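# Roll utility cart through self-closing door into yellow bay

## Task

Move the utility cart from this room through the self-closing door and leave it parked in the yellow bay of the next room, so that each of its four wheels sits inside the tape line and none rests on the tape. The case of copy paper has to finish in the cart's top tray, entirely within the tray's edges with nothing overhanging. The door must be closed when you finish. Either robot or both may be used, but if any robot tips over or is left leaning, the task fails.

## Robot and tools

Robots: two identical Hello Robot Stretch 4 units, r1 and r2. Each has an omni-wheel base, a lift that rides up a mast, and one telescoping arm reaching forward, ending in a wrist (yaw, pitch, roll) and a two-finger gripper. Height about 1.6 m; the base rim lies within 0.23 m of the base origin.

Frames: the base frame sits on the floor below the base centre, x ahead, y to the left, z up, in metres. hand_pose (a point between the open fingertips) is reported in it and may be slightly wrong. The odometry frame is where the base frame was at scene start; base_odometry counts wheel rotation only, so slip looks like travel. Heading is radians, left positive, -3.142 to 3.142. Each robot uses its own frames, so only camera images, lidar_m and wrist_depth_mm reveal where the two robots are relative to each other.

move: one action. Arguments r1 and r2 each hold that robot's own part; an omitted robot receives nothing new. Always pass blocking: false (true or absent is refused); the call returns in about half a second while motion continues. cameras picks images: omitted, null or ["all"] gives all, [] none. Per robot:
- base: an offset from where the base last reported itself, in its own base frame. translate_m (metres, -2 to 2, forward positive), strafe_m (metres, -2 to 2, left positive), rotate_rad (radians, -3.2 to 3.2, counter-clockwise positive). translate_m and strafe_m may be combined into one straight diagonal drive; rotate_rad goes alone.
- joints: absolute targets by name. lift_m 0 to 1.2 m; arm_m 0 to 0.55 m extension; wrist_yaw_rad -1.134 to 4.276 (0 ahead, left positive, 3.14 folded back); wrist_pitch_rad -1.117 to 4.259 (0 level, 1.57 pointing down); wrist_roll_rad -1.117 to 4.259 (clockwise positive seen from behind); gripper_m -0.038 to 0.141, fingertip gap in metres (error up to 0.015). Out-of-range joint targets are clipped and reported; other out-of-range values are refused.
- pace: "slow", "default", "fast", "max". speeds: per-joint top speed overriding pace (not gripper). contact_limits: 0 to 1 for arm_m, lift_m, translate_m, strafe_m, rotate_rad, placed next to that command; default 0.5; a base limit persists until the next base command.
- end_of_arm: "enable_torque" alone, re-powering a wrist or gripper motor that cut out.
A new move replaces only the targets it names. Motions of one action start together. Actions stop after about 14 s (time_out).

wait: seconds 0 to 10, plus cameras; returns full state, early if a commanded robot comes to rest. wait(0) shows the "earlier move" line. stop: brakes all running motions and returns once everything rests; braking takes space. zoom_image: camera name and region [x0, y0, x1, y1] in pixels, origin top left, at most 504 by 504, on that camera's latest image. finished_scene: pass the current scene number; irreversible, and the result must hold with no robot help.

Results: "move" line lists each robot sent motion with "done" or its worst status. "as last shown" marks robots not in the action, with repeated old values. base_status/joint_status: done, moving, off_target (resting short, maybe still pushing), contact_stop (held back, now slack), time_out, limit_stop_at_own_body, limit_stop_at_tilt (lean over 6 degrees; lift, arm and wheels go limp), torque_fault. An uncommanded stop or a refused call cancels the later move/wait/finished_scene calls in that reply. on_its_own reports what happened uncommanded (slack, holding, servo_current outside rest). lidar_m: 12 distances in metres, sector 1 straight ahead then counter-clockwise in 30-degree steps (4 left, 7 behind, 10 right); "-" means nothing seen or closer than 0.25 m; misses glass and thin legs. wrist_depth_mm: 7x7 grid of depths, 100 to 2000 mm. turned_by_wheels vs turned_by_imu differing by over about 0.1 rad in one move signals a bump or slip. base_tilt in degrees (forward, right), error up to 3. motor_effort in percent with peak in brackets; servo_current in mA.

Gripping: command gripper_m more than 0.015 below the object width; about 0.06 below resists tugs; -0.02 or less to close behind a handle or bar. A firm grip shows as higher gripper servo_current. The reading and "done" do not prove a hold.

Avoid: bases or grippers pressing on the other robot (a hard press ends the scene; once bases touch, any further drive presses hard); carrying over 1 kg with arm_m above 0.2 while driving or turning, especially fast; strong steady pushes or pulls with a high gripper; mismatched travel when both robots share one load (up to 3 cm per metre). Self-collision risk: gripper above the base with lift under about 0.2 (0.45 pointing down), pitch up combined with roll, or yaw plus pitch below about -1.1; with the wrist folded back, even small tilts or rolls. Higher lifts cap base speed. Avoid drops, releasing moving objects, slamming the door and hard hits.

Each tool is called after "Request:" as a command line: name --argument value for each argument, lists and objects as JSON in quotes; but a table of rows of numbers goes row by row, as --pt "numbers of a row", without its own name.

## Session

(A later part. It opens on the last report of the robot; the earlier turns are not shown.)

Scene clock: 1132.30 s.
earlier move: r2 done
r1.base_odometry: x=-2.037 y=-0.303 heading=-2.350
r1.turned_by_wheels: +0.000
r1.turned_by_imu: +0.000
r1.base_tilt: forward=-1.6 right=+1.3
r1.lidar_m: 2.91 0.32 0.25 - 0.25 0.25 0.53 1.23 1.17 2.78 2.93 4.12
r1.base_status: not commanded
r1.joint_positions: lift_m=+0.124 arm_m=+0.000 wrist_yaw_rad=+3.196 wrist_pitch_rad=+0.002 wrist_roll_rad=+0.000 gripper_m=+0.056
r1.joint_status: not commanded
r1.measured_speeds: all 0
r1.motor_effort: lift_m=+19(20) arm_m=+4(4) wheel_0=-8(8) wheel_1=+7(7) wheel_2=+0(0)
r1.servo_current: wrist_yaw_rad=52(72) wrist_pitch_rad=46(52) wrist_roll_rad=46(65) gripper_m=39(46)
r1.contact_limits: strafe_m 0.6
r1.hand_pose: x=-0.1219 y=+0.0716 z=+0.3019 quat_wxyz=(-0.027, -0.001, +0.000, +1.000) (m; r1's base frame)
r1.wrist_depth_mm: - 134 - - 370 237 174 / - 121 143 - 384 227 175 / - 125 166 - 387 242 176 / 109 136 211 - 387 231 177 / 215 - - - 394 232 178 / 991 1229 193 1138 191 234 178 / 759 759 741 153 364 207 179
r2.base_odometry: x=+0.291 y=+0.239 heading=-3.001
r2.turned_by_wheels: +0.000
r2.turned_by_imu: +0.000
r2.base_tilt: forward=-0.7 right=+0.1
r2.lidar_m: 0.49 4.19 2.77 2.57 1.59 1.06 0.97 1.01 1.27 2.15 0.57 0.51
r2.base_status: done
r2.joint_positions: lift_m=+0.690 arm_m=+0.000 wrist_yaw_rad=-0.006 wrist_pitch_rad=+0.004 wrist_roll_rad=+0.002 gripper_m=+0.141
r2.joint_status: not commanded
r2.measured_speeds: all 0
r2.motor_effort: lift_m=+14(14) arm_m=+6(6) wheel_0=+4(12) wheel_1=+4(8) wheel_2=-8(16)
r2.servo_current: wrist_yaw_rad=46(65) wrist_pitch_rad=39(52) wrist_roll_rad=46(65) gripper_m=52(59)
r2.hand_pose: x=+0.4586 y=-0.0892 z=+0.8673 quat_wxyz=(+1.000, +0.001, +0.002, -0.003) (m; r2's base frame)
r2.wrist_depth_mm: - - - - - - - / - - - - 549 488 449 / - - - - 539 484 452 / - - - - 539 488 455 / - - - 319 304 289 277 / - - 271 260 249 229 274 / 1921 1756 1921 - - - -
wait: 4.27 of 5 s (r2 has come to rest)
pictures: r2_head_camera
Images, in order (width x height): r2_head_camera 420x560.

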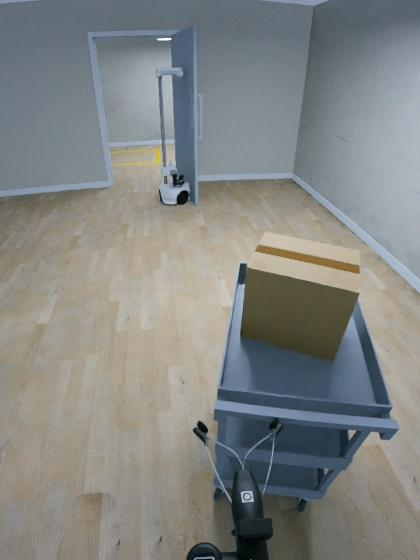

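Request:
move --blocking false --cameras '[]' --r2 '{"base":{"translate_m":-0.1}}'

Request:
wait --seconds 2 --cameras '[]'

Request:
move --blocking false --cameras '[]' --r2 '{"base":{"strafe_m":0.58},"joints":{"wrist_roll_rad":1.57,"gripper_m":0.08}}'

Request:
wait --seconds 4 --cameras '[]'

Request:
move --blocking false --cameras '[]' --r2 '{"base":{"rotate_rad":-1.45}}'

Request:
wait --seconds 4 --cameras '["r2_head_camera"]'

Scene clock: 1188.23 s.
move: r2 moving
r1: as last shown
r1.lidar_m: 2.90 0.33 0.25 - 0.25 0.25 0.53 1.22 1.19 2.77 2.93 4.13
r1.servo_current: wrist_yaw_rad=65(65) wrist_pitch_rad=39(52) wrist_roll_rad=52(59) gripper_m=39(46)
r1.contact_limits: strafe_m 0.6
r1.wrist_depth_mm: - 135 - - 375 236 173 / - 121 143 - 382 228 175 / - 125 166 - 389 242 176 / 109 136 211 - 389 231 177 / 214 - - - 397 233 179 / 991 1205 194 1182 191 233 179 / 759 759 759 153 366 208 178
r2.base_odometry: x=+0.322 y=+0.243 heading=-3.001
r2.turned_by_wheels: +0.000
r2.turned_by_imu: +0.000
r2.base_tilt: forward=-0.7 right=+0.1
r2.lidar_m: 0.51 4.19 2.75 2.59 1.55 1.04 0.94 0.97 1.22 2.15 0.60 0.53
r2.base_status: translate_m moving
r2.joint_positions: lift_m=+0.690 arm_m=+0.000 wrist_yaw_rad=-0.003 wrist_pitch_rad=+0.004 wrist_roll_rad=+0.002 gripper_m=+0.141
r2.joint_status: not commanded
r2.measured_speeds: translate_m=-0.123 strafe_m=+0.001 rotate_rad=+0.002 lift_m=+0.000 arm_m=+0.000 wrist_yaw_rad=+0.000 wrist_pitch_rad=+0.000 wrist_roll_rad=+0.000
r2.motor_effort: lift_m=+14(14) arm_m=+5(6) wheel_0=-6(9) wheel_1=-5(9) wheel_2=+11(13)
r2.servo_current: wrist_yaw_rad=33(65) wrist_pitch_rad=46(52) wrist_roll_rad=59(59) gripper_m=59(59)
r2.hand_pose: x=+0.4589 y=-0.0882 z=+0.8673 quat_wxyz=(+1.000, +0.001, +0.002, -0.001) (m; r2's base frame)
r2.wrist_depth_mm: - - - - - - - / - - - - 574 512 469 / - - - - 564 508 477 / - - - - 569 512 477 / - - - 301 300 317 297 / - - - 293 268 204 296 / 1921 1863 1863 - - - -
pictures: none
No camera images: "cameras" was empty.

Scene clock: 1189.30 s.
earlier move: r2 done
r1.base_odometry: x=-2.037 y=-0.303 heading=-2.350
r1.turned_by_wheels: +0.000
r1.turned_by_imu: +0.000
r1.base_tilt: forward=-1.6 right=+1.3
r1.lidar_m: 2.91 0.34 0.25 - 0.25 0.26 0.55 1.21 1.21 2.76 2.92 4.13
r1.base_status: not commanded
r1.joint_positions: lift_m=+0.124 arm_m=+0.000 wrist_yaw_rad=+3.196 wrist_pitch_rad=+0.002 wrist_roll_rad=+0.000 gripper_m=+0.056
r1.joint_status: not commanded
r1.measured_speeds: all 0
r1.motor_effort: lift_m=+19(20) arm_m=+4(4) wheel_0=-8(8) wheel_1=+7(7) wheel_2=+0(0)
r1.servo_current: wrist_yaw_rad=52(85) wrist_pitch_rad=39(52) wrist_roll_rad=59(65) gripper_m=46(46)
r1.contact_limits: strafe_m 0.6
r1.hand_pose: x=-0.1219 y=+0.0716 z=+0.3019 quat_wxyz=(-0.027, -0.001, +0.000, +1.000) (m; r1's base frame)
r1.wrist_depth_mm: - 135 - - 375 236 173 / - 121 143 - 382 227 175 / - 125 166 - 387 243 176 / 109 136 211 - 392 231 177 / 215 - - - 389 231 178 / 1008 1205 194 1182 190 232 178 / 750 759 759 153 359 208 178
r2.base_odometry: x=+0.390 y=+0.253 heading=-3.001
r2.turned_by_wheels: +0.000
r2.turned_by_imu: +0.000
r2.base_tilt: forward=-0.7 right=+0.1
r2.lidar_m: 0.58 4.13 2.76 2.56 1.44 0.96 0.88 0.90 1.14 2.16 2.19 0.57
r2.base_status: done
r2.joint_positions: lift_m=+0.690 arm_m=+0.000 wrist_yaw_rad=-0.003 wrist_pitch_rad=+0.004 wrist_roll_rad=+0.002 gripper_m=+0.141
r2.joint_status: not commanded
r2.measured_speeds: all 0
r2.motor_effort: lift_m=+14(14) arm_m=+5(6) wheel_0=-3(9) wheel_1=-2(9) wheel_2=+1(13)
r2.servo_current: wrist_yaw_rad=46(65) wrist_pitch_rad=39(52) wrist_roll_rad=33(59) gripper_m=52(59)
r2.hand_pose: x=+0.4589 y=-0.0882 z=+0.8673 quat_wxyz=(+1.000, +0.001, +0.002, -0.001) (m; r2's base frame)
r2.wrist_depth_mm: - - - - - - - / - - - - - 580 - / - - - - 621 569 - / - - - - 640 574 - / - - - 366 347 329 324 / - - - 366 198 204 366 / 1808 1863 1808 - - - 1756
wait: 1.07 of 2 s (r2 has come to rest)
pictures: none
No camera images: "cameras" was empty.

Scene clock: 1189.80 s.
move: r2 moving
r1: as last shown
r1.lidar_m: 2.91 0.32 0.25 - 0.25 0.25 0.55 1.18 1.20 2.77 2.93 4.12
r1.motor_effort: lift_m=+20(20) arm_m=+4(4) wheel_0=-8(8) wheel_1=+7(7) wheel_2=+0(0)
r1.servo_current: wrist_yaw_rad=59(65) wrist_pitch_rad=46(46) wrist_roll_rad=52(72) gripper_m=39(46)
r1.contact_limits: strafe_m 0.6
r1.wrist_depth_mm: - 135 - - 373 236 173 / - 121 143 - 379 228 175 / - 125 166 - 387 243 176 / 109 135 211 - 392 231 177 / 215 - - - 397 232 178 / 1025 1205 194 1182 191 232 178 / 750 768 750 153 364 208 178
r2.base_odometry: x=+0.395 y=+0.217 heading=-3.001
r2.turned_by_wheels: +0.000
r2.turned_by_imu: +0.000
r2.base_tilt: forward=-0.6 right=+0.1
r2.lidar_m: 0.59 4.09 2.75 2.53 1.45 0.95 0.88 0.90 1.16 2.21 0.74 0.59
r2.base_status: strafe_m moving
r2.joint_positions: lift_m=+0.690 arm_m=+0.000 wrist_yaw_rad=-0.003 wrist_pitch_rad=+0.004 wrist_roll_rad=+0.588 gripper_m=+0.130
r2.joint_status: wrist_roll_rad moving; gripper_m moving
r2.measured_speeds: translate_m=+0.000 strafe_m=+0.140 rotate_rad=+0.001 lift_m=+0.000 arm_m=+0.000 wrist_yaw_rad=+0.000 wrist_pitch_rad=+0.000 wrist_roll_rad=+1.820
r2.motor_effort: lift_m=+14(14) arm_m=+6(6) wheel_0=-11(16) wheel_1=+8(11) wheel_2=+0(2)
r2.servo_current: wrist_yaw_rad=52(52) wrist_pitch_rad=39(46) wrist_roll_rad=111(111) gripper_m=98(98)
r2.hand_pose: x=+0.4589 y=-0.0882 z=+0.8673 quat_wxyz=(+0.957, +0.290, +0.002, -0.002) (m; r2's base frame)
r2.wrist_depth_mm: - - - - 574 554 - / - - - 661 597 554 307 / - - - - 621 329 362 / - - - - 355 384 917 / - - - 394 410 946 - / - - 217 - 195 - - / - - - - - - -
pictures: none
No camera images: "cameras" was empty.

Scene clock: 1192.57 s.
earlier move: r2 done
r1.base_odometry: x=-2.037 y=-0.303 heading=-2.350
r1.turned_by_wheels: +0.000
r1.turned_by_imu: +0.000
r1.base_tilt: forward=-1.6 right=+1.2
r1.lidar_m: 2.91 0.34 0.25 - 0.25 0.25 0.56 1.20 1.18 2.78 2.94 3.99
r1.base_status: not commanded
r1.joint_positions: lift_m=+0.124 arm_m=+0.000 wrist_yaw_rad=+3.196 wrist_pitch_rad=+0.002 wrist_roll_rad=+0.000 gripper_m=+0.056
r1.joint_status: not commanded
r1.measured_speeds: all 0
r1.motor_effort: lift_m=+20(20) arm_m=+4(4) wheel_0=-8(8) wheel_1=+7(7) wheel_2=+0(0)
r1.servo_current: wrist_yaw_rad=33(65) wrist_pitch_rad=33(52) wrist_roll_rad=59(72) gripper_m=46(52)
r1.contact_limits: strafe_m 0.6
r1.hand_pose: x=-0.1219 y=+0.0716 z=+0.3019 quat_wxyz=(-0.027, -0.001, +0.000, +1.000) (m; r1's base frame)
r1.wrist_depth_mm: - 135 - - 375 237 173 / - 121 143 - 379 228 175 / - 125 165 - 384 242 176 / 109 135 211 - 392 231 177 / 215 - - - 392 232 178 / 1008 1229 194 1182 191 232 178 / 759 759 750 153 362 208 178
r2.base_odometry: x=+0.471 y=-0.321 heading=-3.001
r2.turned_by_wheels: +0.000
r2.turned_by_imu: +0.001
r2.base_tilt: forward=-0.7 right=+0.1
r2.lidar_m: 3.96 3.23 2.13 2.01 1.55 1.05 0.93 0.96 1.23 2.65 0.82 0.87
r2.base_status: done
r2.joint_positions: lift_m=+0.690 arm_m=+0.000 wrist_yaw_rad=-0.003 wrist_pitch_rad=+0.004 wrist_roll_rad=+1.568 gripper_m=+0.080
r2.joint_status: all done
r2.measured_speeds: all 0
r2.motor_effort: lift_m=+14(15) arm_m=+5(6) wheel_0=+0(16) wheel_1=+0(12) wheel_2=+0(2)
r2.servo_current: wrist_yaw_rad=52(65) wrist_pitch_rad=46(52) wrist_roll_rad=52(111) gripper_m=52(124)
r2.hand_pose: x=+0.4589 y=-0.0882 z=+0.8672 quat_wxyz=(+0.708, +0.706, +0.001, -0.002) (m; r2's base frame)
r2.wrist_depth_mm: - - - - - 1708 1182 / - - - - - 1756 1205 / - - - - - 1756 1182 / - - - - - 1708 1205 / - - - - - 1756 1205 / - - 192 - 193 1661 1182 / - - - - - 1863 1205
wait: 2.77 of 4 s (r2 has come to rest)
pictures: none
No camera images: "cameras" was empty.

Scene clock: 1193.07 s.
move: r2 moving
r1: as last shown
r1.lidar_m: 2.92 0.34 0.25 - 0.25 0.25 0.51 1.21 1.18 2.78 2.90 4.00
r1.motor_effort: lift_m=+20(20) arm_m=+4(4) wheel_0=-7(8) wheel_1=+7(7) wheel_2=+0(0)
r1.servo_current: wrist_yaw_rad=52(59) wrist_pitch_rad=39(46) wrist_roll_rad=39(72) gripper_m=46(46)
r1.contact_limits: strafe_m 0.6
r1.wrist_depth_mm: - 134 - - 375 237 173 / - 121 142 - 382 227 175 / - 125 166 - 389 243 176 / 109 136 210 - 389 231 177 / 215 - - - 394 233 178 / 1008 1229 193 1160 191 233 179 / 750 750 759 154 366 208 178
r2.base_odometry: x=+0.471 y=-0.321 heading=+3.030
r2.turned_by_wheels: -0.252
r2.turned_by_imu: -0.245
r2.base_tilt: forward=-0.7 right=+0.1
r2.lidar_m: 3.96 4.87 2.52 2.01 2.01 1.17 0.96 0.95 1.01 1.68 1.06 0.86
r2.base_status: rotate_rad moving
r2.joint_positions: lift_m=+0.690 arm_m=+0.000 wrist_yaw_rad=-0.003 wrist_pitch_rad=+0.004 wrist_roll_rad=+1.568 gripper_m=+0.080
r2.joint_status: not commanded
r2.measured_speeds: translate_m=+0.000 strafe_m=+0.001 rotate_rad=-0.977 lift_m=+0.000 arm_m=+0.000 wrist_yaw_rad=+0.001 wrist_pitch_rad=+0.000 wrist_roll_rad=+0.000
r2.motor_effort: lift_m=+14(15) arm_m=+5(6) wheel_0=+11(11) wheel_1=+10(10) wheel_2=+10(10)
r2.servo_current: wrist_yaw_rad=39(52) wrist_pitch_rad=39(46) wrist_roll_rad=46(52) gripper_m=52(59)
r2.hand_pose: x=+0.4590 y=-0.0882 z=+0.8672 quat_wxyz=(+0.708, +0.706, +0.001, -0.002) (m; r2's base frame)
r2.wrist_depth_mm: - - - 809 - 1118 - / - - - - - 1708 1138 / - - - - - 1756 1205 / - - - - - 1756 1205 / - - - - - 1708 1229 / - - 192 - 193 1618 1205 / - - - - - 1863 1229
pictures: none
No camera images: "cameras" was empty.

Scene clock: 1194.57 s.
earlier move: r2 done
r1.base_odometry: x=-2.037 y=-0.303 heading=-2.350
r1.turned_by_wheels: +0.000
r1.turned_by_imu: +0.000
r1.base_tilt: forward=-1.6 right=+1.3
r1.lidar_m: 2.92 0.35 0.25 - 0.25 0.25 0.53 1.21 1.19 2.77 2.91 3.99
r1.base_status: not commanded
r1.joint_positions: lift_m=+0.124 arm_m=+0.000 wrist_yaw_rad=+3.196 wrist_pitch_rad=+0.002 wrist_roll_rad=+0.000 gripper_m=+0.056
r1.joint_status: not commanded
r1.measured_speeds: all 0
r1.motor_effort: lift_m=+19(20) arm_m=+4(4) wheel_0=-8(8) wheel_1=+7(7) wheel_2=+0(0)
r1.servo_current: wrist_yaw_rad=39(78) wrist_pitch_rad=39(52) wrist_roll_rad=39(72) gripper_m=46(46)
r1.contact_limits: strafe_m 0.6
r1.hand_pose: x=-0.1219 y=+0.0716 z=+0.3019 quat_wxyz=(-0.027, -0.001, +0.000, +1.000) (m; r1's base frame)
r1.wrist_depth_mm: - 135 - - 375 236 174 / - 121 143 - 379 228 175 / - 125 166 - 387 242 176 / 109 135 211 - 389 232 177 / 216 - - - 392 232 178 / 1008 1205 193 1182 191 234 178 / 759 759 750 154 364 208 179
r2.base_odometry: x=+0.471 y=-0.321 heading=+1.832
r2.turned_by_wheels: -1.197
r2.turned_by_imu: -1.165
r2.base_tilt: forward=-0.7 right=+0.1
r2.lidar_m: 2.74 0.86 1.13 3.93 2.81 2.02 1.99 1.34 0.99 0.91 0.99 1.39
r2.base_status: done
r2.joint_positions: lift_m=+0.690 arm_m=+0.000 wrist_yaw_rad=-0.003 wrist_pitch_rad=+0.004 wrist_roll_rad=+1.568 gripper_m=+0.080
r2.joint_status: not commanded
r2.measured_speeds: all 0
r2.motor_effort: lift_m=+15(15) arm_m=+5(6) wheel_0=+3(11) wheel_1=+2(11) wheel_2=+3(11)
r2.servo_current: wrist_yaw_rad=46(59) wrist_pitch_rad=46(46) wrist_roll_rad=52(52) gripper_m=52(59)
r2.hand_pose: x=+0.4590 y=-0.0882 z=+0.8672 quat_wxyz=(+0.708, +0.706, +0.001, -0.002) (m; r2's base frame)
r2.wrist_depth_mm: - - - - - 1708 1182 / - - - - - 1756 1182 / - - - - - 1708 1205 / - - - - - 1756 1205 / - - - - - 1756 1205 / - - 193 - 193 1618 1205 / - - - - - 1808 1205
wait: 1.50 of 4 s (r2 has come to rest)
pictures: r2_head_camera
Images, in order (width x height): r2_head_camera 420x560.

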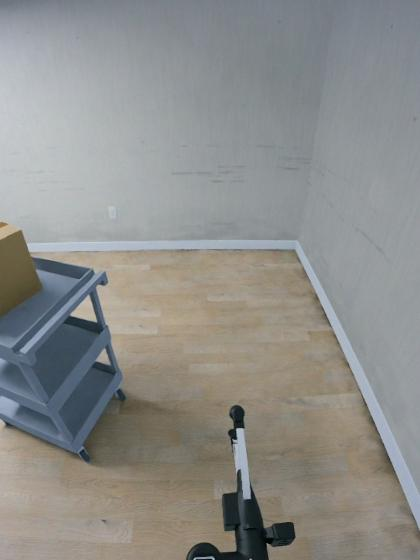

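Request:
move --blocking false --cameras '[]' --r2 '{"base":{"strafe_m":0.665}}'

Request:
wait --seconds 4 --cameras '["r2_head_camera"]'

Scene clock: 1201.63 s.
move: r2 moving
r1: as last shown
r1.lidar_m: 2.93 0.34 0.25 - 0.25 0.26 0.53 1.24 1.18 2.76 2.94 3.97
r1.servo_current: wrist_yaw_rad=65(65) wrist_pitch_rad=39(52) wrist_roll_rad=46(65) gripper_m=39(46)
r1.contact_limits: strafe_m 0.6
r1.wrist_depth_mm: - 135 - - 373 237 173 / - 120 143 - 379 228 175 / - 125 166 - 387 242 176 / 109 135 211 - 389 233 177 / 215 - - - 394 232 177 / 1008 1205 193 1182 191 232 178 / 750 750 759 153 362 208 178
r2.base_odometry: x=+0.436 y=-0.331 heading=+1.833
r2.turned_by_wheels: +0.000
r2.turned_by_imu: +0.001
r2.base_tilt: forward=-0.7 right=+0.1
r2.lidar_m: 2.72 0.84 1.16 3.89 2.82 2.06 2.00 1.40 1.01 0.98 1.02 1.42
r2.base_status: strafe_m moving
r2.joint_positions: lift_m=+0.690 arm_m=+0.000 wrist_yaw_rad=-0.003 wrist_pitch_rad=+0.004 wrist_roll_rad=+1.568 gripper_m=+0.080
r2.joint_status: not commanded
r2.measured_speeds: translate_m=-0.001 strafe_m=+0.140 rotate_rad=+0.003 lift_m=+0.000 arm_m=+0.000 wrist_yaw_rad=+0.000 wrist_pitch_rad=+0.000 wrist_roll_rad=+0.000
r2.motor_effort: lift_m=+14(15) arm_m=+5(6) wheel_0=-9(11) wheel_1=+10(12) wheel_2=+0(2)
r2.servo_current: wrist_yaw_rad=46(59) wrist_pitch_rad=39(46) wrist_roll_rad=39(52) gripper_m=46(59)
r2.hand_pose: x=+0.4590 y=-0.0882 z=+0.8672 quat_wxyz=(+0.708, +0.706, +0.001, -0.002) (m; r2's base frame)
r2.wrist_depth_mm: - - - - - 1708 1182 / - - - - - 1708 1160 / - - - - - 1708 1182 / - - - - - 1756 1205 / - - - - - 1756 1182 / - - 192 - 193 1618 1205 / - - - - - 1921 1182
pictures: none
No camera images: "cameras" was empty.

Scene clock: 1204.67 s.
earlier move: r2 done
r1.base_odometry: x=-2.037 y=-0.303 heading=-2.350
r1.turned_by_wheels: +0.000
r1.turned_by_imu: +0.000
r1.base_tilt: forward=-1.6 right=+1.3
r1.lidar_m: 2.91 0.34 0.25 - 0.25 0.25 0.53 1.21 1.18 2.77 2.93 3.27
r1.base_status: not commanded
r1.joint_positions: lift_m=+0.124 arm_m=+0.000 wrist_yaw_rad=+3.196 wrist_pitch_rad=+0.002 wrist_roll_rad=+0.000 gripper_m=+0.056
r1.joint_status: not commanded
r1.measured_speeds: all 0
r1.motor_effort: lift_m=+20(20) arm_m=+4(4) wheel_0=-8(8) wheel_1=+7(7) wheel_2=+0(0)
r1.servo_current: wrist_yaw_rad=39(78) wrist_pitch_rad=46(52) wrist_roll_rad=33(72) gripper_m=46(52)
r1.contact_limits: strafe_m 0.6
r1.hand_pose: x=-0.1219 y=+0.0716 z=+0.3019 quat_wxyz=(-0.027, -0.001, +0.000, +1.000) (m; r1's base frame)
r1.wrist_depth_mm: - 135 - - 373 236 174 / - 121 143 - 379 228 174 / - 125 166 - 387 242 176 / 109 135 211 - 389 231 177 / 216 - - - 394 233 178 / 1025 1205 193 1138 191 233 178 / 750 750 759 153 364 207 178
r2.base_odometry: x=-0.171 y=-0.494 heading=+1.832
r2.turned_by_wheels: +0.000
r2.turned_by_imu: +0.001
r2.base_tilt: forward=-0.6 right=+0.1
r2.lidar_m: 0.68 0.84 3.33 3.30 2.76 2.06 2.00 2.08 1.66 1.61 1.69 2.36
r2.base_status: done
r2.joint_positions: lift_m=+0.690 arm_m=+0.000 wrist_yaw_rad=-0.003 wrist_pitch_rad=+0.004 wrist_roll_rad=+1.568 gripper_m=+0.080
r2.joint_status: not commanded
r2.measured_speeds: all 0
r2.motor_effort: lift_m=+15(15) arm_m=+6(6) wheel_0=-3(12) wheel_1=+2(12) wheel_2=+0(2)
r2.servo_current: wrist_yaw_rad=46(65) wrist_pitch_rad=52(52) wrist_roll_rad=59(65) gripper_m=52(65)
r2.hand_pose: x=+0.4590 y=-0.0882 z=+0.8672 quat_wxyz=(+0.708, +0.706, +0.001, -0.002) (m; r2's base frame)
r2.wrist_depth_mm: - - - - - 1661 1182 / - - - - - 1708 1205 / - - - - - 1618 1205 / - - - - - 917 621 / - - - 496 488 484 484 / - - 191 512 191 - 521 / - - 634 - - - -
wait: 3.03 of 4 s (r2 has come to rest)
pictures: r2_head_camera
Images, in order (width x height): r2_head_camera 420x560.

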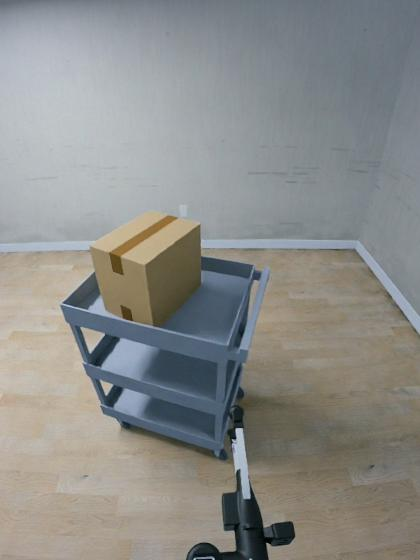

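Request:
move --blocking false --cameras '[]' --r2 '{"base":{"translate_m":0.31,"strafe_m":-0.04},"pace":"slow","contact_limits":{"translate_m":0.2}}'

Request:
wait --seconds 5 --cameras '["r2_head_camera","r2_wrist_camera"]'

Scene clock: 1211.73 s.
move: r2 moving
r1: as last shown
r1.lidar_m: 2.89 0.34 0.25 - 0.25 0.25 0.54 1.20 1.19 2.78 2.91 3.27
r1.servo_current: wrist_yaw_rad=52(65) wrist_pitch_rad=46(52) wrist_roll_rad=59(59) gripper_m=39(46)
r1.contact_limits: strafe_m 0.6
r1.wrist_depth_mm: - 135 - - 375 238 174 / - 120 143 - 379 228 175 / - 125 165 - 387 243 176 / 109 135 210 - 389 231 177 / 215 - - - 394 232 178 / 1008 1205 193 1205 191 233 178 / 759 750 750 153 362 208 178
r2.base_odometry: x=-0.173 y=-0.481 heading=+1.833
r2.turned_by_wheels: +0.000
r2.turned_by_imu: +0.001
r2.base_tilt: forward=-0.6 right=+0.1
r2.lidar_m: 0.66 0.83 3.33 3.31 2.79 2.04 2.00 2.11 1.67 1.60 1.68 2.34
r2.base_status: translate_m moving; strafe_m moving
r2.joint_positions: lift_m=+0.690 arm_m=+0.000 wrist_yaw_rad=-0.003 wrist_pitch_rad=+0.004 wrist_roll_rad=+1.568 gripper_m=+0.080
r2.joint_status: not commanded
r2.measured_speeds: translate_m=+0.048 strafe_m=-0.006 rotate_rad=-0.001 lift_m=+0.000 arm_m=+0.000 wrist_yaw_rad=+0.000 wrist_pitch_rad=+0.000 wrist_roll_rad=+0.000
r2.motor_effort: lift_m=+15(15) arm_m=+5(6) wheel_0=+5(10) wheel_1=+6(7) wheel_2=-8(9)
r2.servo_current: wrist_yaw_rad=39(65) wrist_pitch_rad=39(52) wrist_roll_rad=46(52) gripper_m=52(59)
r2.contact_limits: translate_m 0.2
r2.hand_pose: x=+0.4590 y=-0.0882 z=+0.8672 quat_wxyz=(+0.708, +0.706, +0.001, -0.002) (m; r2's base frame)
r2.wrist_depth_mm: - - - - - 1708 1160 / - - - - - 1756 1205 / - - - - - 1618 1205 / - - - - - 676 574 / - - - 488 477 480 477 / - - 193 500 191 - 512 / - - 615 - - - 535
pictures: none
No camera images: "cameras" was empty.

Scene clock: 1215.63 s.
earlier move: r2 done
r1.base_odometry: x=-2.037 y=-0.303 heading=-2.350
r1.turned_by_wheels: +0.000
r1.turned_by_imu: +0.000
r1.base_tilt: forward=-1.5 right=+1.3
r1.lidar_m: 2.92 0.32 0.25 - 0.25 0.25 0.56 1.20 1.19 2.77 2.94 4.11
r1.base_status: not commanded
r1.joint_positions: lift_m=+0.124 arm_m=+0.000 wrist_yaw_rad=+3.196 wrist_pitch_rad=+0.002 wrist_roll_rad=+0.000 gripper_m=+0.056
r1.joint_status: not commanded
r1.measured_speeds: all 0
r1.motor_effort: lift_m=+19(20) arm_m=+4(4) wheel_0=-8(8) wheel_1=+7(7) wheel_2=+0(0)
r1.servo_current: wrist_yaw_rad=46(72) wrist_pitch_rad=46(59) wrist_roll_rad=46(65) gripper_m=39(46)
r1.contact_limits: strafe_m 0.6
r1.hand_pose: x=-0.1219 y=+0.0716 z=+0.3019 quat_wxyz=(-0.027, -0.001, +0.000, +1.000) (m; r1's base frame)
r1.wrist_depth_mm: - 135 - - 375 237 173 / - 121 142 - 382 227 175 / - 125 165 - 389 243 176 / 109 135 211 - 389 231 177 / 215 - - - 394 233 178 / 991 1229 194 1182 191 233 178 / 759 759 750 154 362 207 178
r2.base_odometry: x=-0.213 y=-0.184 heading=+1.833
r2.turned_by_wheels: +0.000
r2.turned_by_imu: +0.001
r2.base_tilt: forward=-0.7 right=+0.1
r2.lidar_m: 0.42 0.48 3.42 3.29 3.20 2.40 2.31 2.21 1.64 1.56 1.67 0.56
r2.base_status: done
r2.joint_positions: lift_m=+0.690 arm_m=+0.000 wrist_yaw_rad=-0.003 wrist_pitch_rad=+0.004 wrist_roll_rad=+1.569 gripper_m=+0.080
r2.joint_status: not commanded
r2.measured_speeds: all 0
r2.motor_effort: lift_m=+16(17) arm_m=+5(6) wheel_0=+5(11) wheel_1=+5(8) wheel_2=-6(13)
r2.servo_current: wrist_yaw_rad=39(65) wrist_pitch_rad=39(52) wrist_roll_rad=33(59) gripper_m=52(65)
r2.contact_limits: translate_m 0.2
r2.hand_pose: x=+0.4590 y=-0.0882 z=+0.8671 quat_wxyz=(+0.708, +0.706, +0.001, -0.002) (m; r2's base frame)
r2.wrist_depth_mm: - - - - - 1661 1160 / - - - - - 1661 1182 / - - - - - 1618 1138 / - - - 384 - 661 496 / - - - 189 189 691 - / - - 193 212 189 228 - / - 496 488 - 206 215 -
wait: 3.90 of 5 s (r2 has come to rest)
pictures: r2_head_camera, r2_wrist_camera
Images, in order (width x height): r2_head_camera 420x560, r2_wrist_camera 616x392.

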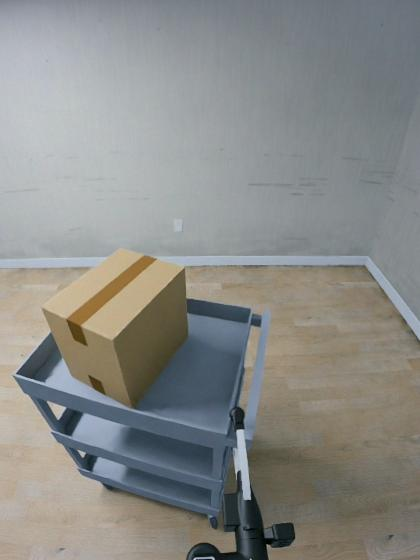

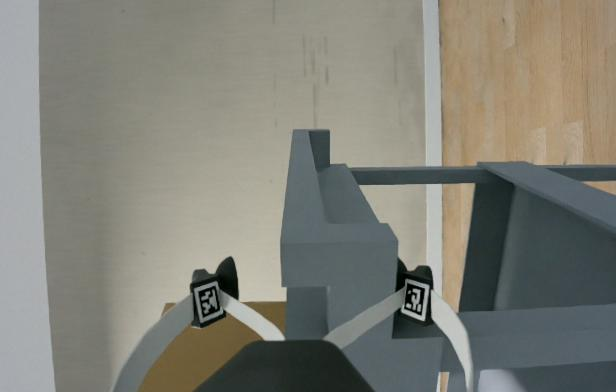

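Request:
move --blocking false --cameras '[]' --r2 '{"joints":{"lift_m":0.679}}'

Request:
wait --seconds 1.5 --cameras '[]'

Request:
move --blocking false --cameras '[]' --r2 '{"joints":{"gripper_m":0.02}}'

Request:
wait --seconds 2 --cameras '["r2_wrist_camera"]'

Request:
move --blocking false --cameras '[]' --r2 '{"base":{"translate_m":-0.5},"pace":"slow"}'

Request:
wait --seconds 7 --cameras '["r2_head_camera"]'

Scene clock: 1226.80 s.
move: r2 moving
r1: as last shown
r1.base_tilt: forward=-1.6 right=+1.3
r1.lidar_m: 2.90 0.36 0.25 - 0.25 0.25 0.53 1.21 1.19 2.76 2.91 4.15
r1.motor_effort: lift_m=+20(20) arm_m=+4(4) wheel_0=-8(8) wheel_1=+7(7) wheel_2=+0(0)
r1.servo_current: wrist_yaw_rad=39(59) wrist_pitch_rad=46(46) wrist_roll_rad=52(59) gripper_m=39(52)
r1.contact_limits: strafe_m 0.6
r1.wrist_depth_mm: - 135 - - 375 236 173 / - 121 143 - 379 227 174 / - 125 166 - 387 243 176 / 109 136 210 - 389 232 177 / 215 - - - 394 233 178 / 1025 1229 193 1182 191 233 178 / 750 750 750 154 359 207 178
r2.base_odometry: x=-0.213 y=-0.184 heading=+1.833
r2.turned_by_wheels: +0.000
r2.turned_by_imu: +0.000
r2.base_tilt: forward=-0.7 right=+0.1
r2.lidar_m: 0.43 0.51 3.44 3.30 3.21 2.39 2.30 2.22 1.64 1.56 1.65 0.56
r2.base_status: not commanded
r2.joint_positions: lift_m=+0.679 arm_m=+0.000 wrist_yaw_rad=-0.003 wrist_pitch_rad=+0.004 wrist_roll_rad=+1.569 gripper_m=+0.080
r2.joint_status: lift_m moving
r2.measured_speeds: all 0
r2.motor_effort: lift_m=+15(17) arm_m=+6(6) wheel_0=+5(5) wheel_1=+5(5) wheel_2=-6(7)
r2.servo_current: wrist_yaw_rad=46(59) wrist_pitch_rad=46(46) wrist_roll_rad=39(59) gripper_m=52(59)
r2.contact_limits: translate_m 0.2
r2.hand_pose: x=+0.4590 y=-0.0882 z=+0.8562 quat_wxyz=(+0.708, +0.706, +0.001, -0.002) (m; r2's base frame)
r2.wrist_depth_mm: - - - - - 1661 1160 / - - - - - 1618 1160 / - - - - - 1661 1160 / - - - 384 - 661 492 / - - - 189 190 691 - / - - 191 196 190 229 - / - 500 488 - 205 215 215
pictures: none
No camera images: "cameras" was empty.

Scene clock: 1226.97 s.
earlier move: r2 done
r1.base_odometry: x=-2.037 y=-0.303 heading=-2.350
r1.turned_by_wheels: +0.000
r1.turned_by_imu: +0.000
r1.base_tilt: forward=-1.6 right=+1.3
r1.lidar_m: 2.92 0.33 0.25 - 0.25 0.27 0.53 1.24 1.20 2.77 2.93 4.09
r1.base_status: not commanded
r1.joint_positions: lift_m=+0.124 arm_m=+0.000 wrist_yaw_rad=+3.196 wrist_pitch_rad=+0.002 wrist_roll_rad=+0.000 gripper_m=+0.056
r1.joint_status: not commanded
r1.measured_speeds: all 0
r1.motor_effort: lift_m=+19(20) arm_m=+4(4) wheel_0=-8(8) wheel_1=+7(7) wheel_2=+0(0)
r1.servo_current: wrist_yaw_rad=46(59) wrist_pitch_rad=39(46) wrist_roll_rad=20(59) gripper_m=46(52)
r1.contact_limits: strafe_m 0.6
r1.hand_pose: x=-0.1219 y=+0.0716 z=+0.3019 quat_wxyz=(-0.027, -0.001, +0.000, +1.000) (m; r1's base frame)
r1.wrist_depth_mm: - 134 - - 377 236 174 / - 121 143 - 382 227 175 / - 125 166 - 389 242 175 / 109 135 211 - 389 231 177 / 215 - - - 397 232 177 / 1008 1229 194 1182 191 233 178 / 750 759 750 153 362 207 178
r2.base_odometry: x=-0.213 y=-0.184 heading=+1.833
r2.turned_by_wheels: +0.000
r2.turned_by_imu: +0.000
r2.base_tilt: forward=-0.6 right=+0.0
r2.lidar_m: 0.44 0.51 3.39 3.30 3.22 2.36 2.30 2.22 1.64 1.55 1.66 0.55
r2.base_status: not commanded
r2.joint_positions: lift_m=+0.679 arm_m=+0.000 wrist_yaw_rad=-0.003 wrist_pitch_rad=+0.004 wrist_roll_rad=+1.569 gripper_m=+0.080
r2.joint_status: all done
r2.measured_speeds: all 0
r2.motor_effort: lift_m=+15(17) arm_m=+5(6) wheel_0=+5(5) wheel_1=+5(5) wheel_2=-6(7)
r2.servo_current: wrist_yaw_rad=52(59) wrist_pitch_rad=39(46) wrist_roll_rad=39(59) gripper_m=59(59)
r2.contact_limits: translate_m 0.2
r2.hand_pose: x=+0.4590 y=-0.0882 z=+0.8562 quat_wxyz=(+0.708, +0.706, +0.001, -0.002) (m; r2's base frame)
r2.wrist_depth_mm: - - - - - 1661 1160 / - - - - - 1661 1160 / - - - - - 1708 1182 / - - - 387 - 654 496 / - - - 188 191 691 - / - - 192 196 190 229 - / - 504 488 - 206 215 215
wait: 0.17 of 1.5 s (r2 has come to rest)
pictures: none
No camera images: "cameras" was empty.

Scene clock: 1227.47 s.
move: r2 moving
r1: as last shown
r1.lidar_m: 2.90 0.31 0.25 - 0.25 0.25 0.56 1.22 1.19 2.78 2.93 4.12
r1.motor_effort: lift_m=+19(20) arm_m=+4(4) wheel_0=-7(8) wheel_1=+7(7) wheel_2=+0(0)
r1.servo_current: wrist_yaw_rad=39(52) wrist_pitch_rad=46(46) wrist_roll_rad=46(52) gripper_m=46(46)
r1.contact_limits: strafe_m 0.6
r1.wrist_depth_mm: - 134 - - 375 237 174 / - 121 143 - 382 228 175 / - 125 166 - 387 242 176 / 109 136 210 - 392 231 178 / 216 - - - 394 231 178 / 1008 1205 193 1160 191 233 178 / 741 750 759 153 364 207 178
r2.base_odometry: x=-0.213 y=-0.184 heading=+1.833
r2.turned_by_wheels: +0.000
r2.turned_by_imu: +0.000
r2.base_tilt: forward=-0.7 right=+0.0
r2.lidar_m: 0.43 0.52 3.40 3.29 3.23 2.37 2.29 2.21 1.65 1.56 1.66 0.56
r2.base_status: not commanded
r2.joint_positions: lift_m=+0.679 arm_m=+0.000 wrist_yaw_rad=-0.003 wrist_pitch_rad=+0.004 wrist_roll_rad=+1.569 gripper_m=+0.062
r2.joint_status: gripper_m moving
r2.measured_speeds: translate_m=+0.000 strafe_m=+0.000 rotate_rad=+0.000 lift_m=-0.001 arm_m=+0.000 wrist_yaw_rad=+0.000 wrist_pitch_rad=+0.001 wrist_roll_rad=+0.000
r2.motor_effort: lift_m=+17(17) arm_m=+5(6) wheel_0=+5(5) wheel_1=+5(5) wheel_2=-6(7)
r2.servo_current: wrist_yaw_rad=46(52) wrist_pitch_rad=46(52) wrist_roll_rad=59(59) gripper_m=163(163)
r2.contact_limits: translate_m 0.2
r2.hand_pose: x=+0.4590 y=-0.0882 z=+0.8560 quat_wxyz=(+0.708, +0.706, +0.001, -0.002) (m; r2's base frame)
r2.wrist_depth_mm: - - - - - 1618 1118 / - - - - - 1618 1138 / - - - - - 1661 1160 / - - - 413 - 661 484 / - - - 186 199 699 - / - - 198 194 190 226 - / - 496 496 - 204 214 216
pictures: none
No camera images: "cameras" was empty.

Scene clock: 1228.40 s.
earlier move: r2 done
r1.base_odometry: x=-2.037 y=-0.303 heading=-2.350
r1.turned_by_wheels: +0.000
r1.turned_by_imu: +0.000
r1.base_tilt: forward=-1.6 right=+1.3
r1.lidar_m: 2.92 0.34 0.25 - 0.25 0.25 0.54 1.23 1.19 2.78 2.92 4.12
r1.base_status: not commanded
r1.joint_positions: lift_m=+0.124 arm_m=+0.000 wrist_yaw_rad=+3.196 wrist_pitch_rad=+0.002 wrist_roll_rad=+0.000 gripper_m=+0.056
r1.joint_status: not commanded
r1.measured_speeds: all 0
r1.motor_effort: lift_m=+19(20) arm_m=+4(4) wheel_0=-7(8) wheel_1=+6(7) wheel_2=+0(0)
r1.servo_current: wrist_yaw_rad=52(72) wrist_pitch_rad=39(46) wrist_roll_rad=52(65) gripper_m=46(46)
r1.contact_limits: strafe_m 0.6
r1.hand_pose: x=-0.1219 y=+0.0716 z=+0.3019 quat_wxyz=(-0.027, -0.001, +0.000, +1.000) (m; r1's base frame)
r1.wrist_depth_mm: - 135 - - 375 236 174 / - 120 143 - 382 228 174 / - 125 166 - 389 243 176 / 109 135 211 - 392 232 177 / 215 - - - 392 233 178 / 1025 1205 193 1182 191 233 178 / 750 759 759 153 366 208 178
r2.base_odometry: x=-0.213 y=-0.184 heading=+1.833
r2.turned_by_wheels: +0.000
r2.turned_by_imu: +0.000
r2.base_tilt: forward=-0.7 right=+0.1
r2.lidar_m: 0.43 0.52 3.41 3.28 3.22 2.38 2.29 2.18 1.64 1.57 1.65 0.56
r2.base_status: not commanded
r2.joint_positions: lift_m=+0.679 arm_m=+0.000 wrist_yaw_rad=-0.002 wrist_pitch_rad=+0.006 wrist_roll_rad=+1.569 gripper_m=+0.021
r2.joint_status: all done
r2.measured_speeds: all 0
r2.motor_effort: lift_m=+19(19) arm_m=+6(6) wheel_0=+4(5) wheel_1=+5(5) wheel_2=-4(7)
r2.servo_current: wrist_yaw_rad=39(52) wrist_pitch_rad=46(52) wrist_roll_rad=46(59) gripper_m=137(241)
r2.contact_limits: translate_m 0.2
r2.hand_pose: x=+0.4590 y=-0.0879 z=+0.8553 quat_wxyz=(+0.708, +0.706, +0.002, -0.003) (m; r2's base frame)
r2.wrist_depth_mm: - - - - - 1576 1118 / - - - - - 1576 1138 / - - - - - 1537 1160 / - - - 366 - 647 459 / - - - 177 198 699 - / - - 189 186 182 211 - / - 492 477 - 198 206 206
wait: 0.93 of 2 s (r2 has come to rest)
pictures: r2_wrist_camera
Images, in order (width x height): r2_wrist_camera 616x392.

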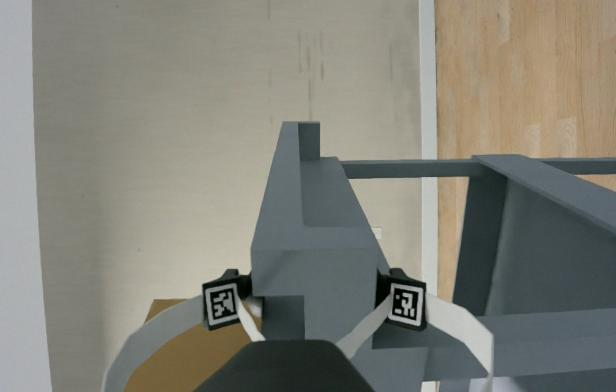

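Scene clock: 1228.90 s.
move: r2 moving
r1: as last shown
r1.base_tilt: forward=-1.6 right=+1.2
r1.lidar_m: 2.92 0.37 0.25 - 0.25 0.26 0.53 1.22 1.20 2.76 2.92 4.10
r1.motor_effort: lift_m=+19(20) arm_m=+4(4) wheel_0=-7(8) wheel_1=+7(7) wheel_2=+0(0)
r1.servo_current: wrist_yaw_rad=46(59) wrist_pitch_rad=46(46) wrist_roll_rad=59(65) gripper_m=46(46)
r1.contact_limits: strafe_m 0.6
r1.wrist_depth_mm: - 135 - - 373 236 173 / - 120 142 - 382 228 174 / - 125 166 - 387 243 175 / 109 135 211 - 389 230 178 / 213 - - - 392 232 178 / 1008 1205 193 1182 191 233 178 / 759 759 768 153 366 207 178
r2.base_odometry: x=-0.210 y=-0.196 heading=+1.833
r2.turned_by_wheels: +0.000
r2.turned_by_imu: +0.000
r2.base_tilt: forward=-0.6 right=+0.1
r2.lidar_m: 0.42 0.50 3.39 3.28 3.22 2.38 2.28 2.21 1.65 1.56 1.64 0.55
r2.base_status: translate_m moving
r2.joint_positions: lift_m=+0.679 arm_m=+0.000 wrist_yaw_rad=+0.000 wrist_pitch_rad=+0.006 wrist_roll_rad=+1.569 gripper_m=+0.021
r2.joint_status: not commanded
r2.measured_speeds: translate_m=-0.049 strafe_m=+0.000 rotate_rad=+0.002 lift_m=+0.000 arm_m=+0.000 wrist_yaw_rad=+0.004 wrist_pitch_rad=+0.000 wrist_roll_rad=+0.001
r2.motor_effort: lift_m=+19(19) arm_m=+5(6) wheel_0=-7(11) wheel_1=-7(8) wheel_2=+12(12)
r2.servo_current: wrist_yaw_rad=39(59) wrist_pitch_rad=46(52) wrist_roll_rad=33(52) gripper_m=137(137)
r2.hand_pose: x=+0.4592 y=-0.0874 z=+0.8553 quat_wxyz=(+0.708, +0.707, +0.002, -0.002) (m; r2's base frame)
r2.wrist_depth_mm: - - - - - 1576 1118 / - - - - - 1618 1118 / - - - - - 1537 1118 / - - - 362 - 661 445 / - - - 177 - 691 - / - - 189 183 181 213 - / - 488 477 - 200 206 206
pictures: none
No camera images: "cameras" was empty.

Scene clock: 1234.70 s.
earlier move: r2 done
r1.base_odometry: x=-2.037 y=-0.303 heading=-2.350
r1.turned_by_wheels: +0.000
r1.turned_by_imu: +0.000
r1.base_tilt: forward=-1.6 right=+1.3
r1.lidar_m: 2.98 0.32 0.25 - 0.25 0.27 0.51 1.22 1.18 2.77 2.93 3.39
r1.base_status: not commanded
r1.joint_positions: lift_m=+0.124 arm_m=+0.000 wrist_yaw_rad=+3.196 wrist_pitch_rad=+0.002 wrist_roll_rad=+0.000 gripper_m=+0.056
r1.joint_status: not commanded
r1.measured_speeds: all 0
r1.motor_effort: lift_m=+19(20) arm_m=+4(4) wheel_0=-8(8) wheel_1=+7(7) wheel_2=+0(0)
r1.servo_current: wrist_yaw_rad=46(65) wrist_pitch_rad=46(52) wrist_roll_rad=52(65) gripper_m=52(52)
r1.contact_limits: strafe_m 0.6
r1.hand_pose: x=-0.1219 y=+0.0716 z=+0.3019 quat_wxyz=(-0.027, -0.001, +0.000, +1.000) (m; r1's base frame)
r1.wrist_depth_mm: - 135 - - 377 237 173 / - 120 142 - 384 228 174 / - 125 165 - 387 242 176 / 109 135 211 - 389 230 177 / 215 - - - 392 231 178 / 1025 1229 194 1182 191 232 178 / 750 759 750 153 364 207 178
r2.base_odometry: x=-0.083 y=-0.667 heading=+1.833
r2.turned_by_wheels: +0.000
r2.turned_by_imu: +0.003
r2.base_tilt: forward=-0.6 right=+0.1
r2.lidar_m: 0.45 0.60 3.41 3.44 2.53 1.85 1.82 1.89 1.63 1.55 1.65 0.54
r2.base_status: done
r2.joint_positions: lift_m=+0.679 arm_m=+0.000 wrist_yaw_rad=+0.003 wrist_pitch_rad=+0.008 wrist_roll_rad=+1.570 gripper_m=+0.021
r2.joint_status: not commanded
r2.measured_speeds: all 0
r2.motor_effort: lift_m=+19(20) arm_m=+4(6) wheel_0=-5(11) wheel_1=-5(9) wheel_2=+7(17)
r2.servo_current: wrist_yaw_rad=39(78) wrist_pitch_rad=46(59) wrist_roll_rad=46(59) gripper_m=104(143)
r2.hand_pose: x=+0.4595 y=-0.0866 z=+0.8549 quat_wxyz=(+0.708, +0.707, +0.004, -0.002) (m; r2's base frame)
r2.wrist_depth_mm: - - - - - 1576 1138 / - - - 512 - 1499 1025 / - - - 373 - 668 433 / - - - 301 - 707 - / - - 559 189 809 798 - / - 521 190 183 181 225 231 / - 459 452 - 220 227 -
wait: 5.80 of 7 s (r2 has come to rest)
pictures: r2_head_camera
Images, in order (width x height): r2_head_camera 420x560.

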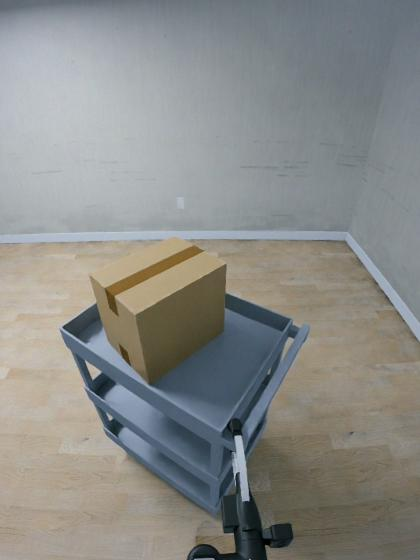

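Request:
move --blocking false --cameras '[]' --r2 '{"joints":{"gripper_m":0.034}}'

Request:
wait --seconds 1 --cameras '[]'

Request:
move --blocking false --cameras '[]' --r2 '{"base":{"translate_m":-0.4,"strafe_m":0.45},"pace":"slow"}'

Request:
wait --seconds 8 --cameras '["r2_head_camera"]'

Scene clock: 1246.17 s.
move: r2 moving
r1: as last shown
r1.lidar_m: 3.00 0.34 0.25 - 0.25 0.25 0.53 1.23 1.19 2.78 2.95 3.37
r1.servo_current: wrist_yaw_rad=46(65) wrist_pitch_rad=46(46) wrist_roll_rad=65(65) gripper_m=46(46)
r1.contact_limits: strafe_m 0.6
r1.wrist_depth_mm: - 135 - - 375 237 174 / - 120 143 - 384 228 175 / - 125 165 - 387 242 176 / 109 136 211 - 392 231 177 / 215 - - - 394 232 178 / 1025 1229 194 1138 191 233 178 / 750 759 750 153 364 208 178
r2.base_odometry: x=-0.083 y=-0.667 heading=+1.833
r2.turned_by_wheels: +0.000
r2.turned_by_imu: +0.001
r2.base_tilt: forward=-0.7 right=+0.0
r2.lidar_m: 0.43 0.61 3.39 3.47 2.52 1.86 1.79 1.90 1.63 1.55 1.64 0.53
r2.base_status: not commanded
r2.joint_positions: lift_m=+0.679 arm_m=+0.000 wrist_yaw_rad=+0.002 wrist_pitch_rad=+0.008 wrist_roll_rad=+1.570 gripper_m=+0.033
r2.joint_status: gripper_m moving
r2.measured_speeds: translate_m=+0.000 strafe_m=+0.000 rotate_rad=+0.000 lift_m=+0.000 arm_m=+0.000 wrist_yaw_rad=-0.002 wrist_pitch_rad=+0.000 wrist_roll_rad=+0.000
r2.motor_effort: lift_m=+19(20) arm_m=+4(4) wheel_0=-4(5) wheel_1=-4(5) wheel_2=+6(7)
r2.servo_current: wrist_yaw_rad=39(59) wrist_pitch_rad=59(59) wrist_roll_rad=52(59) gripper_m=65(98)
r2.hand_pose: x=+0.4595 y=-0.0867 z=+0.8549 quat_wxyz=(+0.708, +0.707, +0.004, -0.002) (m; r2's base frame)
r2.wrist_depth_mm: - - - - - 1576 1098 / - - - 521 - 1464 1060 / - - - 377 - 668 442 / - - - 307 - 723 - / - - 559 191 798 788 - / - 521 195 186 183 234 233 / - 462 452 - 222 229 -
pictures: none
No camera images: "cameras" was empty.

Scene clock: 1246.50 s.
earlier move: r2 done
r1.base_odometry: x=-2.037 y=-0.303 heading=-2.350
r1.turned_by_wheels: +0.000
r1.turned_by_imu: +0.000
r1.base_tilt: forward=-1.6 right=+1.3
r1.lidar_m: 3.02 0.31 0.25 - 0.25 0.25 0.53 1.21 1.20 2.75 2.93 3.39
r1.base_status: not commanded
r1.joint_positions: lift_m=+0.124 arm_m=+0.000 wrist_yaw_rad=+3.196 wrist_pitch_rad=+0.002 wrist_roll_rad=+0.000 gripper_m=+0.056
r1.joint_status: not commanded
r1.measured_speeds: all 0
r1.motor_effort: lift_m=+19(20) arm_m=+4(4) wheel_0=-7(8) wheel_1=+7(7) wheel_2=+0(0)
r1.servo_current: wrist_yaw_rad=59(65) wrist_pitch_rad=39(46) wrist_roll_rad=39(65) gripper_m=46(46)
r1.contact_limits: strafe_m 0.6
r1.hand_pose: x=-0.1219 y=+0.0716 z=+0.3019 quat_wxyz=(-0.027, -0.001, +0.000, +1.000) (m; r1's base frame)
r1.wrist_depth_mm: - 135 - - 375 237 173 / - 120 143 - 379 227 175 / - 125 166 - 389 242 176 / 109 135 211 - 392 231 177 / 215 - - - 397 233 177 / 1025 1229 193 1182 190 233 178 / 741 759 750 153 362 208 178
r2.base_odometry: x=-0.083 y=-0.667 heading=+1.833
r2.turned_by_wheels: +0.000
r2.turned_by_imu: +0.000
r2.base_tilt: forward=-0.7 right=+0.1
r2.lidar_m: 0.44 0.60 3.39 3.48 2.51 1.86 1.80 1.90 1.63 1.55 1.64 0.55
r2.base_status: not commanded
r2.joint_positions: lift_m=+0.679 arm_m=+0.000 wrist_yaw_rad=+0.002 wrist_pitch_rad=+0.008 wrist_roll_rad=+1.570 gripper_m=+0.034
r2.joint_status: all done
r2.measured_speeds: all 0
r2.motor_effort: lift_m=+20(20) arm_m=+4(4) wheel_0=-3(5) wheel_1=-4(5) wheel_2=+6(7)
r2.servo_current: wrist_yaw_rad=46(59) wrist_pitch_rad=46(59) wrist_roll_rad=46(59) gripper_m=59(98)
r2.hand_pose: x=+0.4594 y=-0.0868 z=+0.8549 quat_wxyz=(+0.708, +0.707, +0.003, -0.002) (m; r2's base frame)
r2.wrist_depth_mm: - - - - - 1576 1118 / - - - 525 - 1499 1060 / - - - 379 - 676 445 / - - - 307 - 715 - / - - 564 191 809 798 - / - 521 194 186 183 235 233 / - 459 466 - 223 227 -
wait: 0.33 of 1 s (r2 has come to rest)
pictures: none
No camera images: "cameras" was empty.

Scene clock: 1247.00 s.
move: r2 moving
r1: as last shown
r1.lidar_m: 2.99 0.32 0.25 - 0.25 0.25 0.54 1.22 1.19 2.76 2.89 3.39
r1.motor_effort: lift_m=+19(20) arm_m=+4(4) wheel_0=-8(8) wheel_1=+7(7) wheel_2=+0(0)
r1.servo_current: wrist_yaw_rad=39(59) wrist_pitch_rad=46(52) wrist_roll_rad=52(59) gripper_m=39(46)
r1.contact_limits: strafe_m 0.6
r1.wrist_depth_mm: - 135 - - 375 236 173 / - 121 143 - 382 228 174 / - 125 166 - 389 243 175 / 109 135 211 - 389 232 178 / 216 - - - 392 232 178 / 1008 1229 193 1205 191 232 178 / 750 768 768 153 364 208 178
r2.base_odometry: x=-0.090 y=-0.677 heading=+1.833
r2.turned_by_wheels: +0.000
r2.turned_by_imu: +0.000
r2.base_tilt: forward=-0.6 right=+0.1
r2.lidar_m: 0.42 0.64 3.39 3.47 2.50 1.81 1.80 1.87 1.62 1.57 1.65 0.53
r2.base_status: translate_m moving; strafe_m moving
r2.joint_positions: lift_m=+0.679 arm_m=+0.000 wrist_yaw_rad=+0.001 wrist_pitch_rad=+0.008 wrist_roll_rad=+1.570 gripper_m=+0.034
r2.joint_status: not commanded
r2.measured_speeds: translate_m=-0.033 strafe_m=+0.037 rotate_rad=-0.001 lift_m=+0.000 arm_m=+0.000 wrist_yaw_rad=-0.014 wrist_pitch_rad=+0.000 wrist_roll_rad=+0.000
r2.motor_effort: lift_m=+19(20) arm_m=+4(4) wheel_0=-9(9) wheel_1=+5(7) wheel_2=+9(9)
r2.servo_current: wrist_yaw_rad=52(59) wrist_pitch_rad=52(52) wrist_roll_rad=39(52) gripper_m=39(59)
r2.hand_pose: x=+0.4593 y=-0.0872 z=+0.8548 quat_wxyz=(+0.708, +0.707, +0.003, -0.002) (m; r2's base frame)
r2.wrist_depth_mm: - - - - - 1576 1118 / - - - 535 - 1366 1008 / - - - 373 - 668 442 / - - - 315 - 707 - / - - 564 190 809 788 - / - 521 193 188 185 233 233 / - 452 452 - 224 - -
pictures: none
No camera images: "cameras" was empty.

Scene clock: 1253.77 s.
earlier move: r2 done
r1.base_odometry: x=-2.037 y=-0.303 heading=-2.350
r1.turned_by_wheels: +0.000
r1.turned_by_imu: +0.000
r1.base_tilt: forward=-1.6 right=+1.3
r1.lidar_m: 3.01 0.34 0.25 - 0.25 0.25 0.54 1.22 1.19 2.77 2.94 3.12
r1.base_status: not commanded
r1.joint_positions: lift_m=+0.124 arm_m=+0.000 wrist_yaw_rad=+3.196 wrist_pitch_rad=+0.002 wrist_roll_rad=+0.000 gripper_m=+0.056
r1.joint_status: not commanded
r1.measured_speeds: all 0
r1.motor_effort: lift_m=+20(20) arm_m=+4(4) wheel_0=-8(8) wheel_1=+7(7) wheel_2=+0(0)
r1.servo_current: wrist_yaw_rad=39(72) wrist_pitch_rad=46(52) wrist_roll_rad=65(65) gripper_m=46(52)
r1.contact_limits: strafe_m 0.6
r1.hand_pose: x=-0.1219 y=+0.0716 z=+0.3019 quat_wxyz=(-0.027, -0.001, +0.000, +1.000) (m; r1's base frame)
r1.wrist_depth_mm: - 135 - - 375 237 174 / - 120 143 - 382 227 174 / - 125 166 - 387 242 176 / 109 135 211 - 392 230 177 / 215 - - - 394 232 178 / 991 1205 193 1205 191 233 178 / 750 759 750 153 364 208 178
r2.base_odometry: x=-0.414 y=-1.169 heading=+1.833
r2.turned_by_wheels: +0.000
r2.turned_by_imu: -0.002
r2.base_tilt: forward=-0.7 right=+0.1
r2.lidar_m: 0.48 3.50 3.12 3.81 1.95 1.44 1.34 1.44 2.01 1.99 0.63 0.45
r2.base_status: done
r2.joint_positions: lift_m=+0.679 arm_m=+0.000 wrist_yaw_rad=-0.003 wrist_pitch_rad=+0.008 wrist_roll_rad=+1.570 gripper_m=+0.034
r2.joint_status: not commanded
r2.measured_speeds: all 0
r2.motor_effort: lift_m=+19(20) arm_m=+4(5) wheel_0=-5(15) wheel_1=+3(7) wheel_2=+6(10)
r2.servo_current: wrist_yaw_rad=52(65) wrist_pitch_rad=52(59) wrist_roll_rad=52(59) gripper_m=46(59)
r2.hand_pose: x=+0.4590 y=-0.0883 z=+0.8548 quat_wxyz=(+0.708, +0.707, +0.002, -0.004) (m; r2's base frame)
r2.wrist_depth_mm: - 462 466 256 260 - - / - 473 473 254 256 - - / - 484 480 252 254 - - / - 496 492 248 252 866 - / - - - 215 249 256 257 / - - 191 186 187 256 1160 / - - - - - 1618 1160
wait: 6.77 of 8 s (r2 has come to rest)
pictures: r2_head_camera
Images, in order (width x height): r2_head_camera 420x560.

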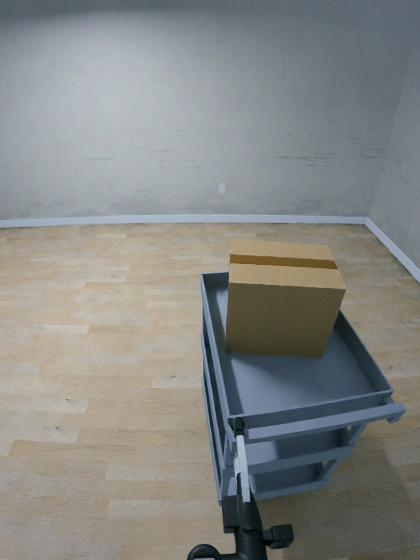

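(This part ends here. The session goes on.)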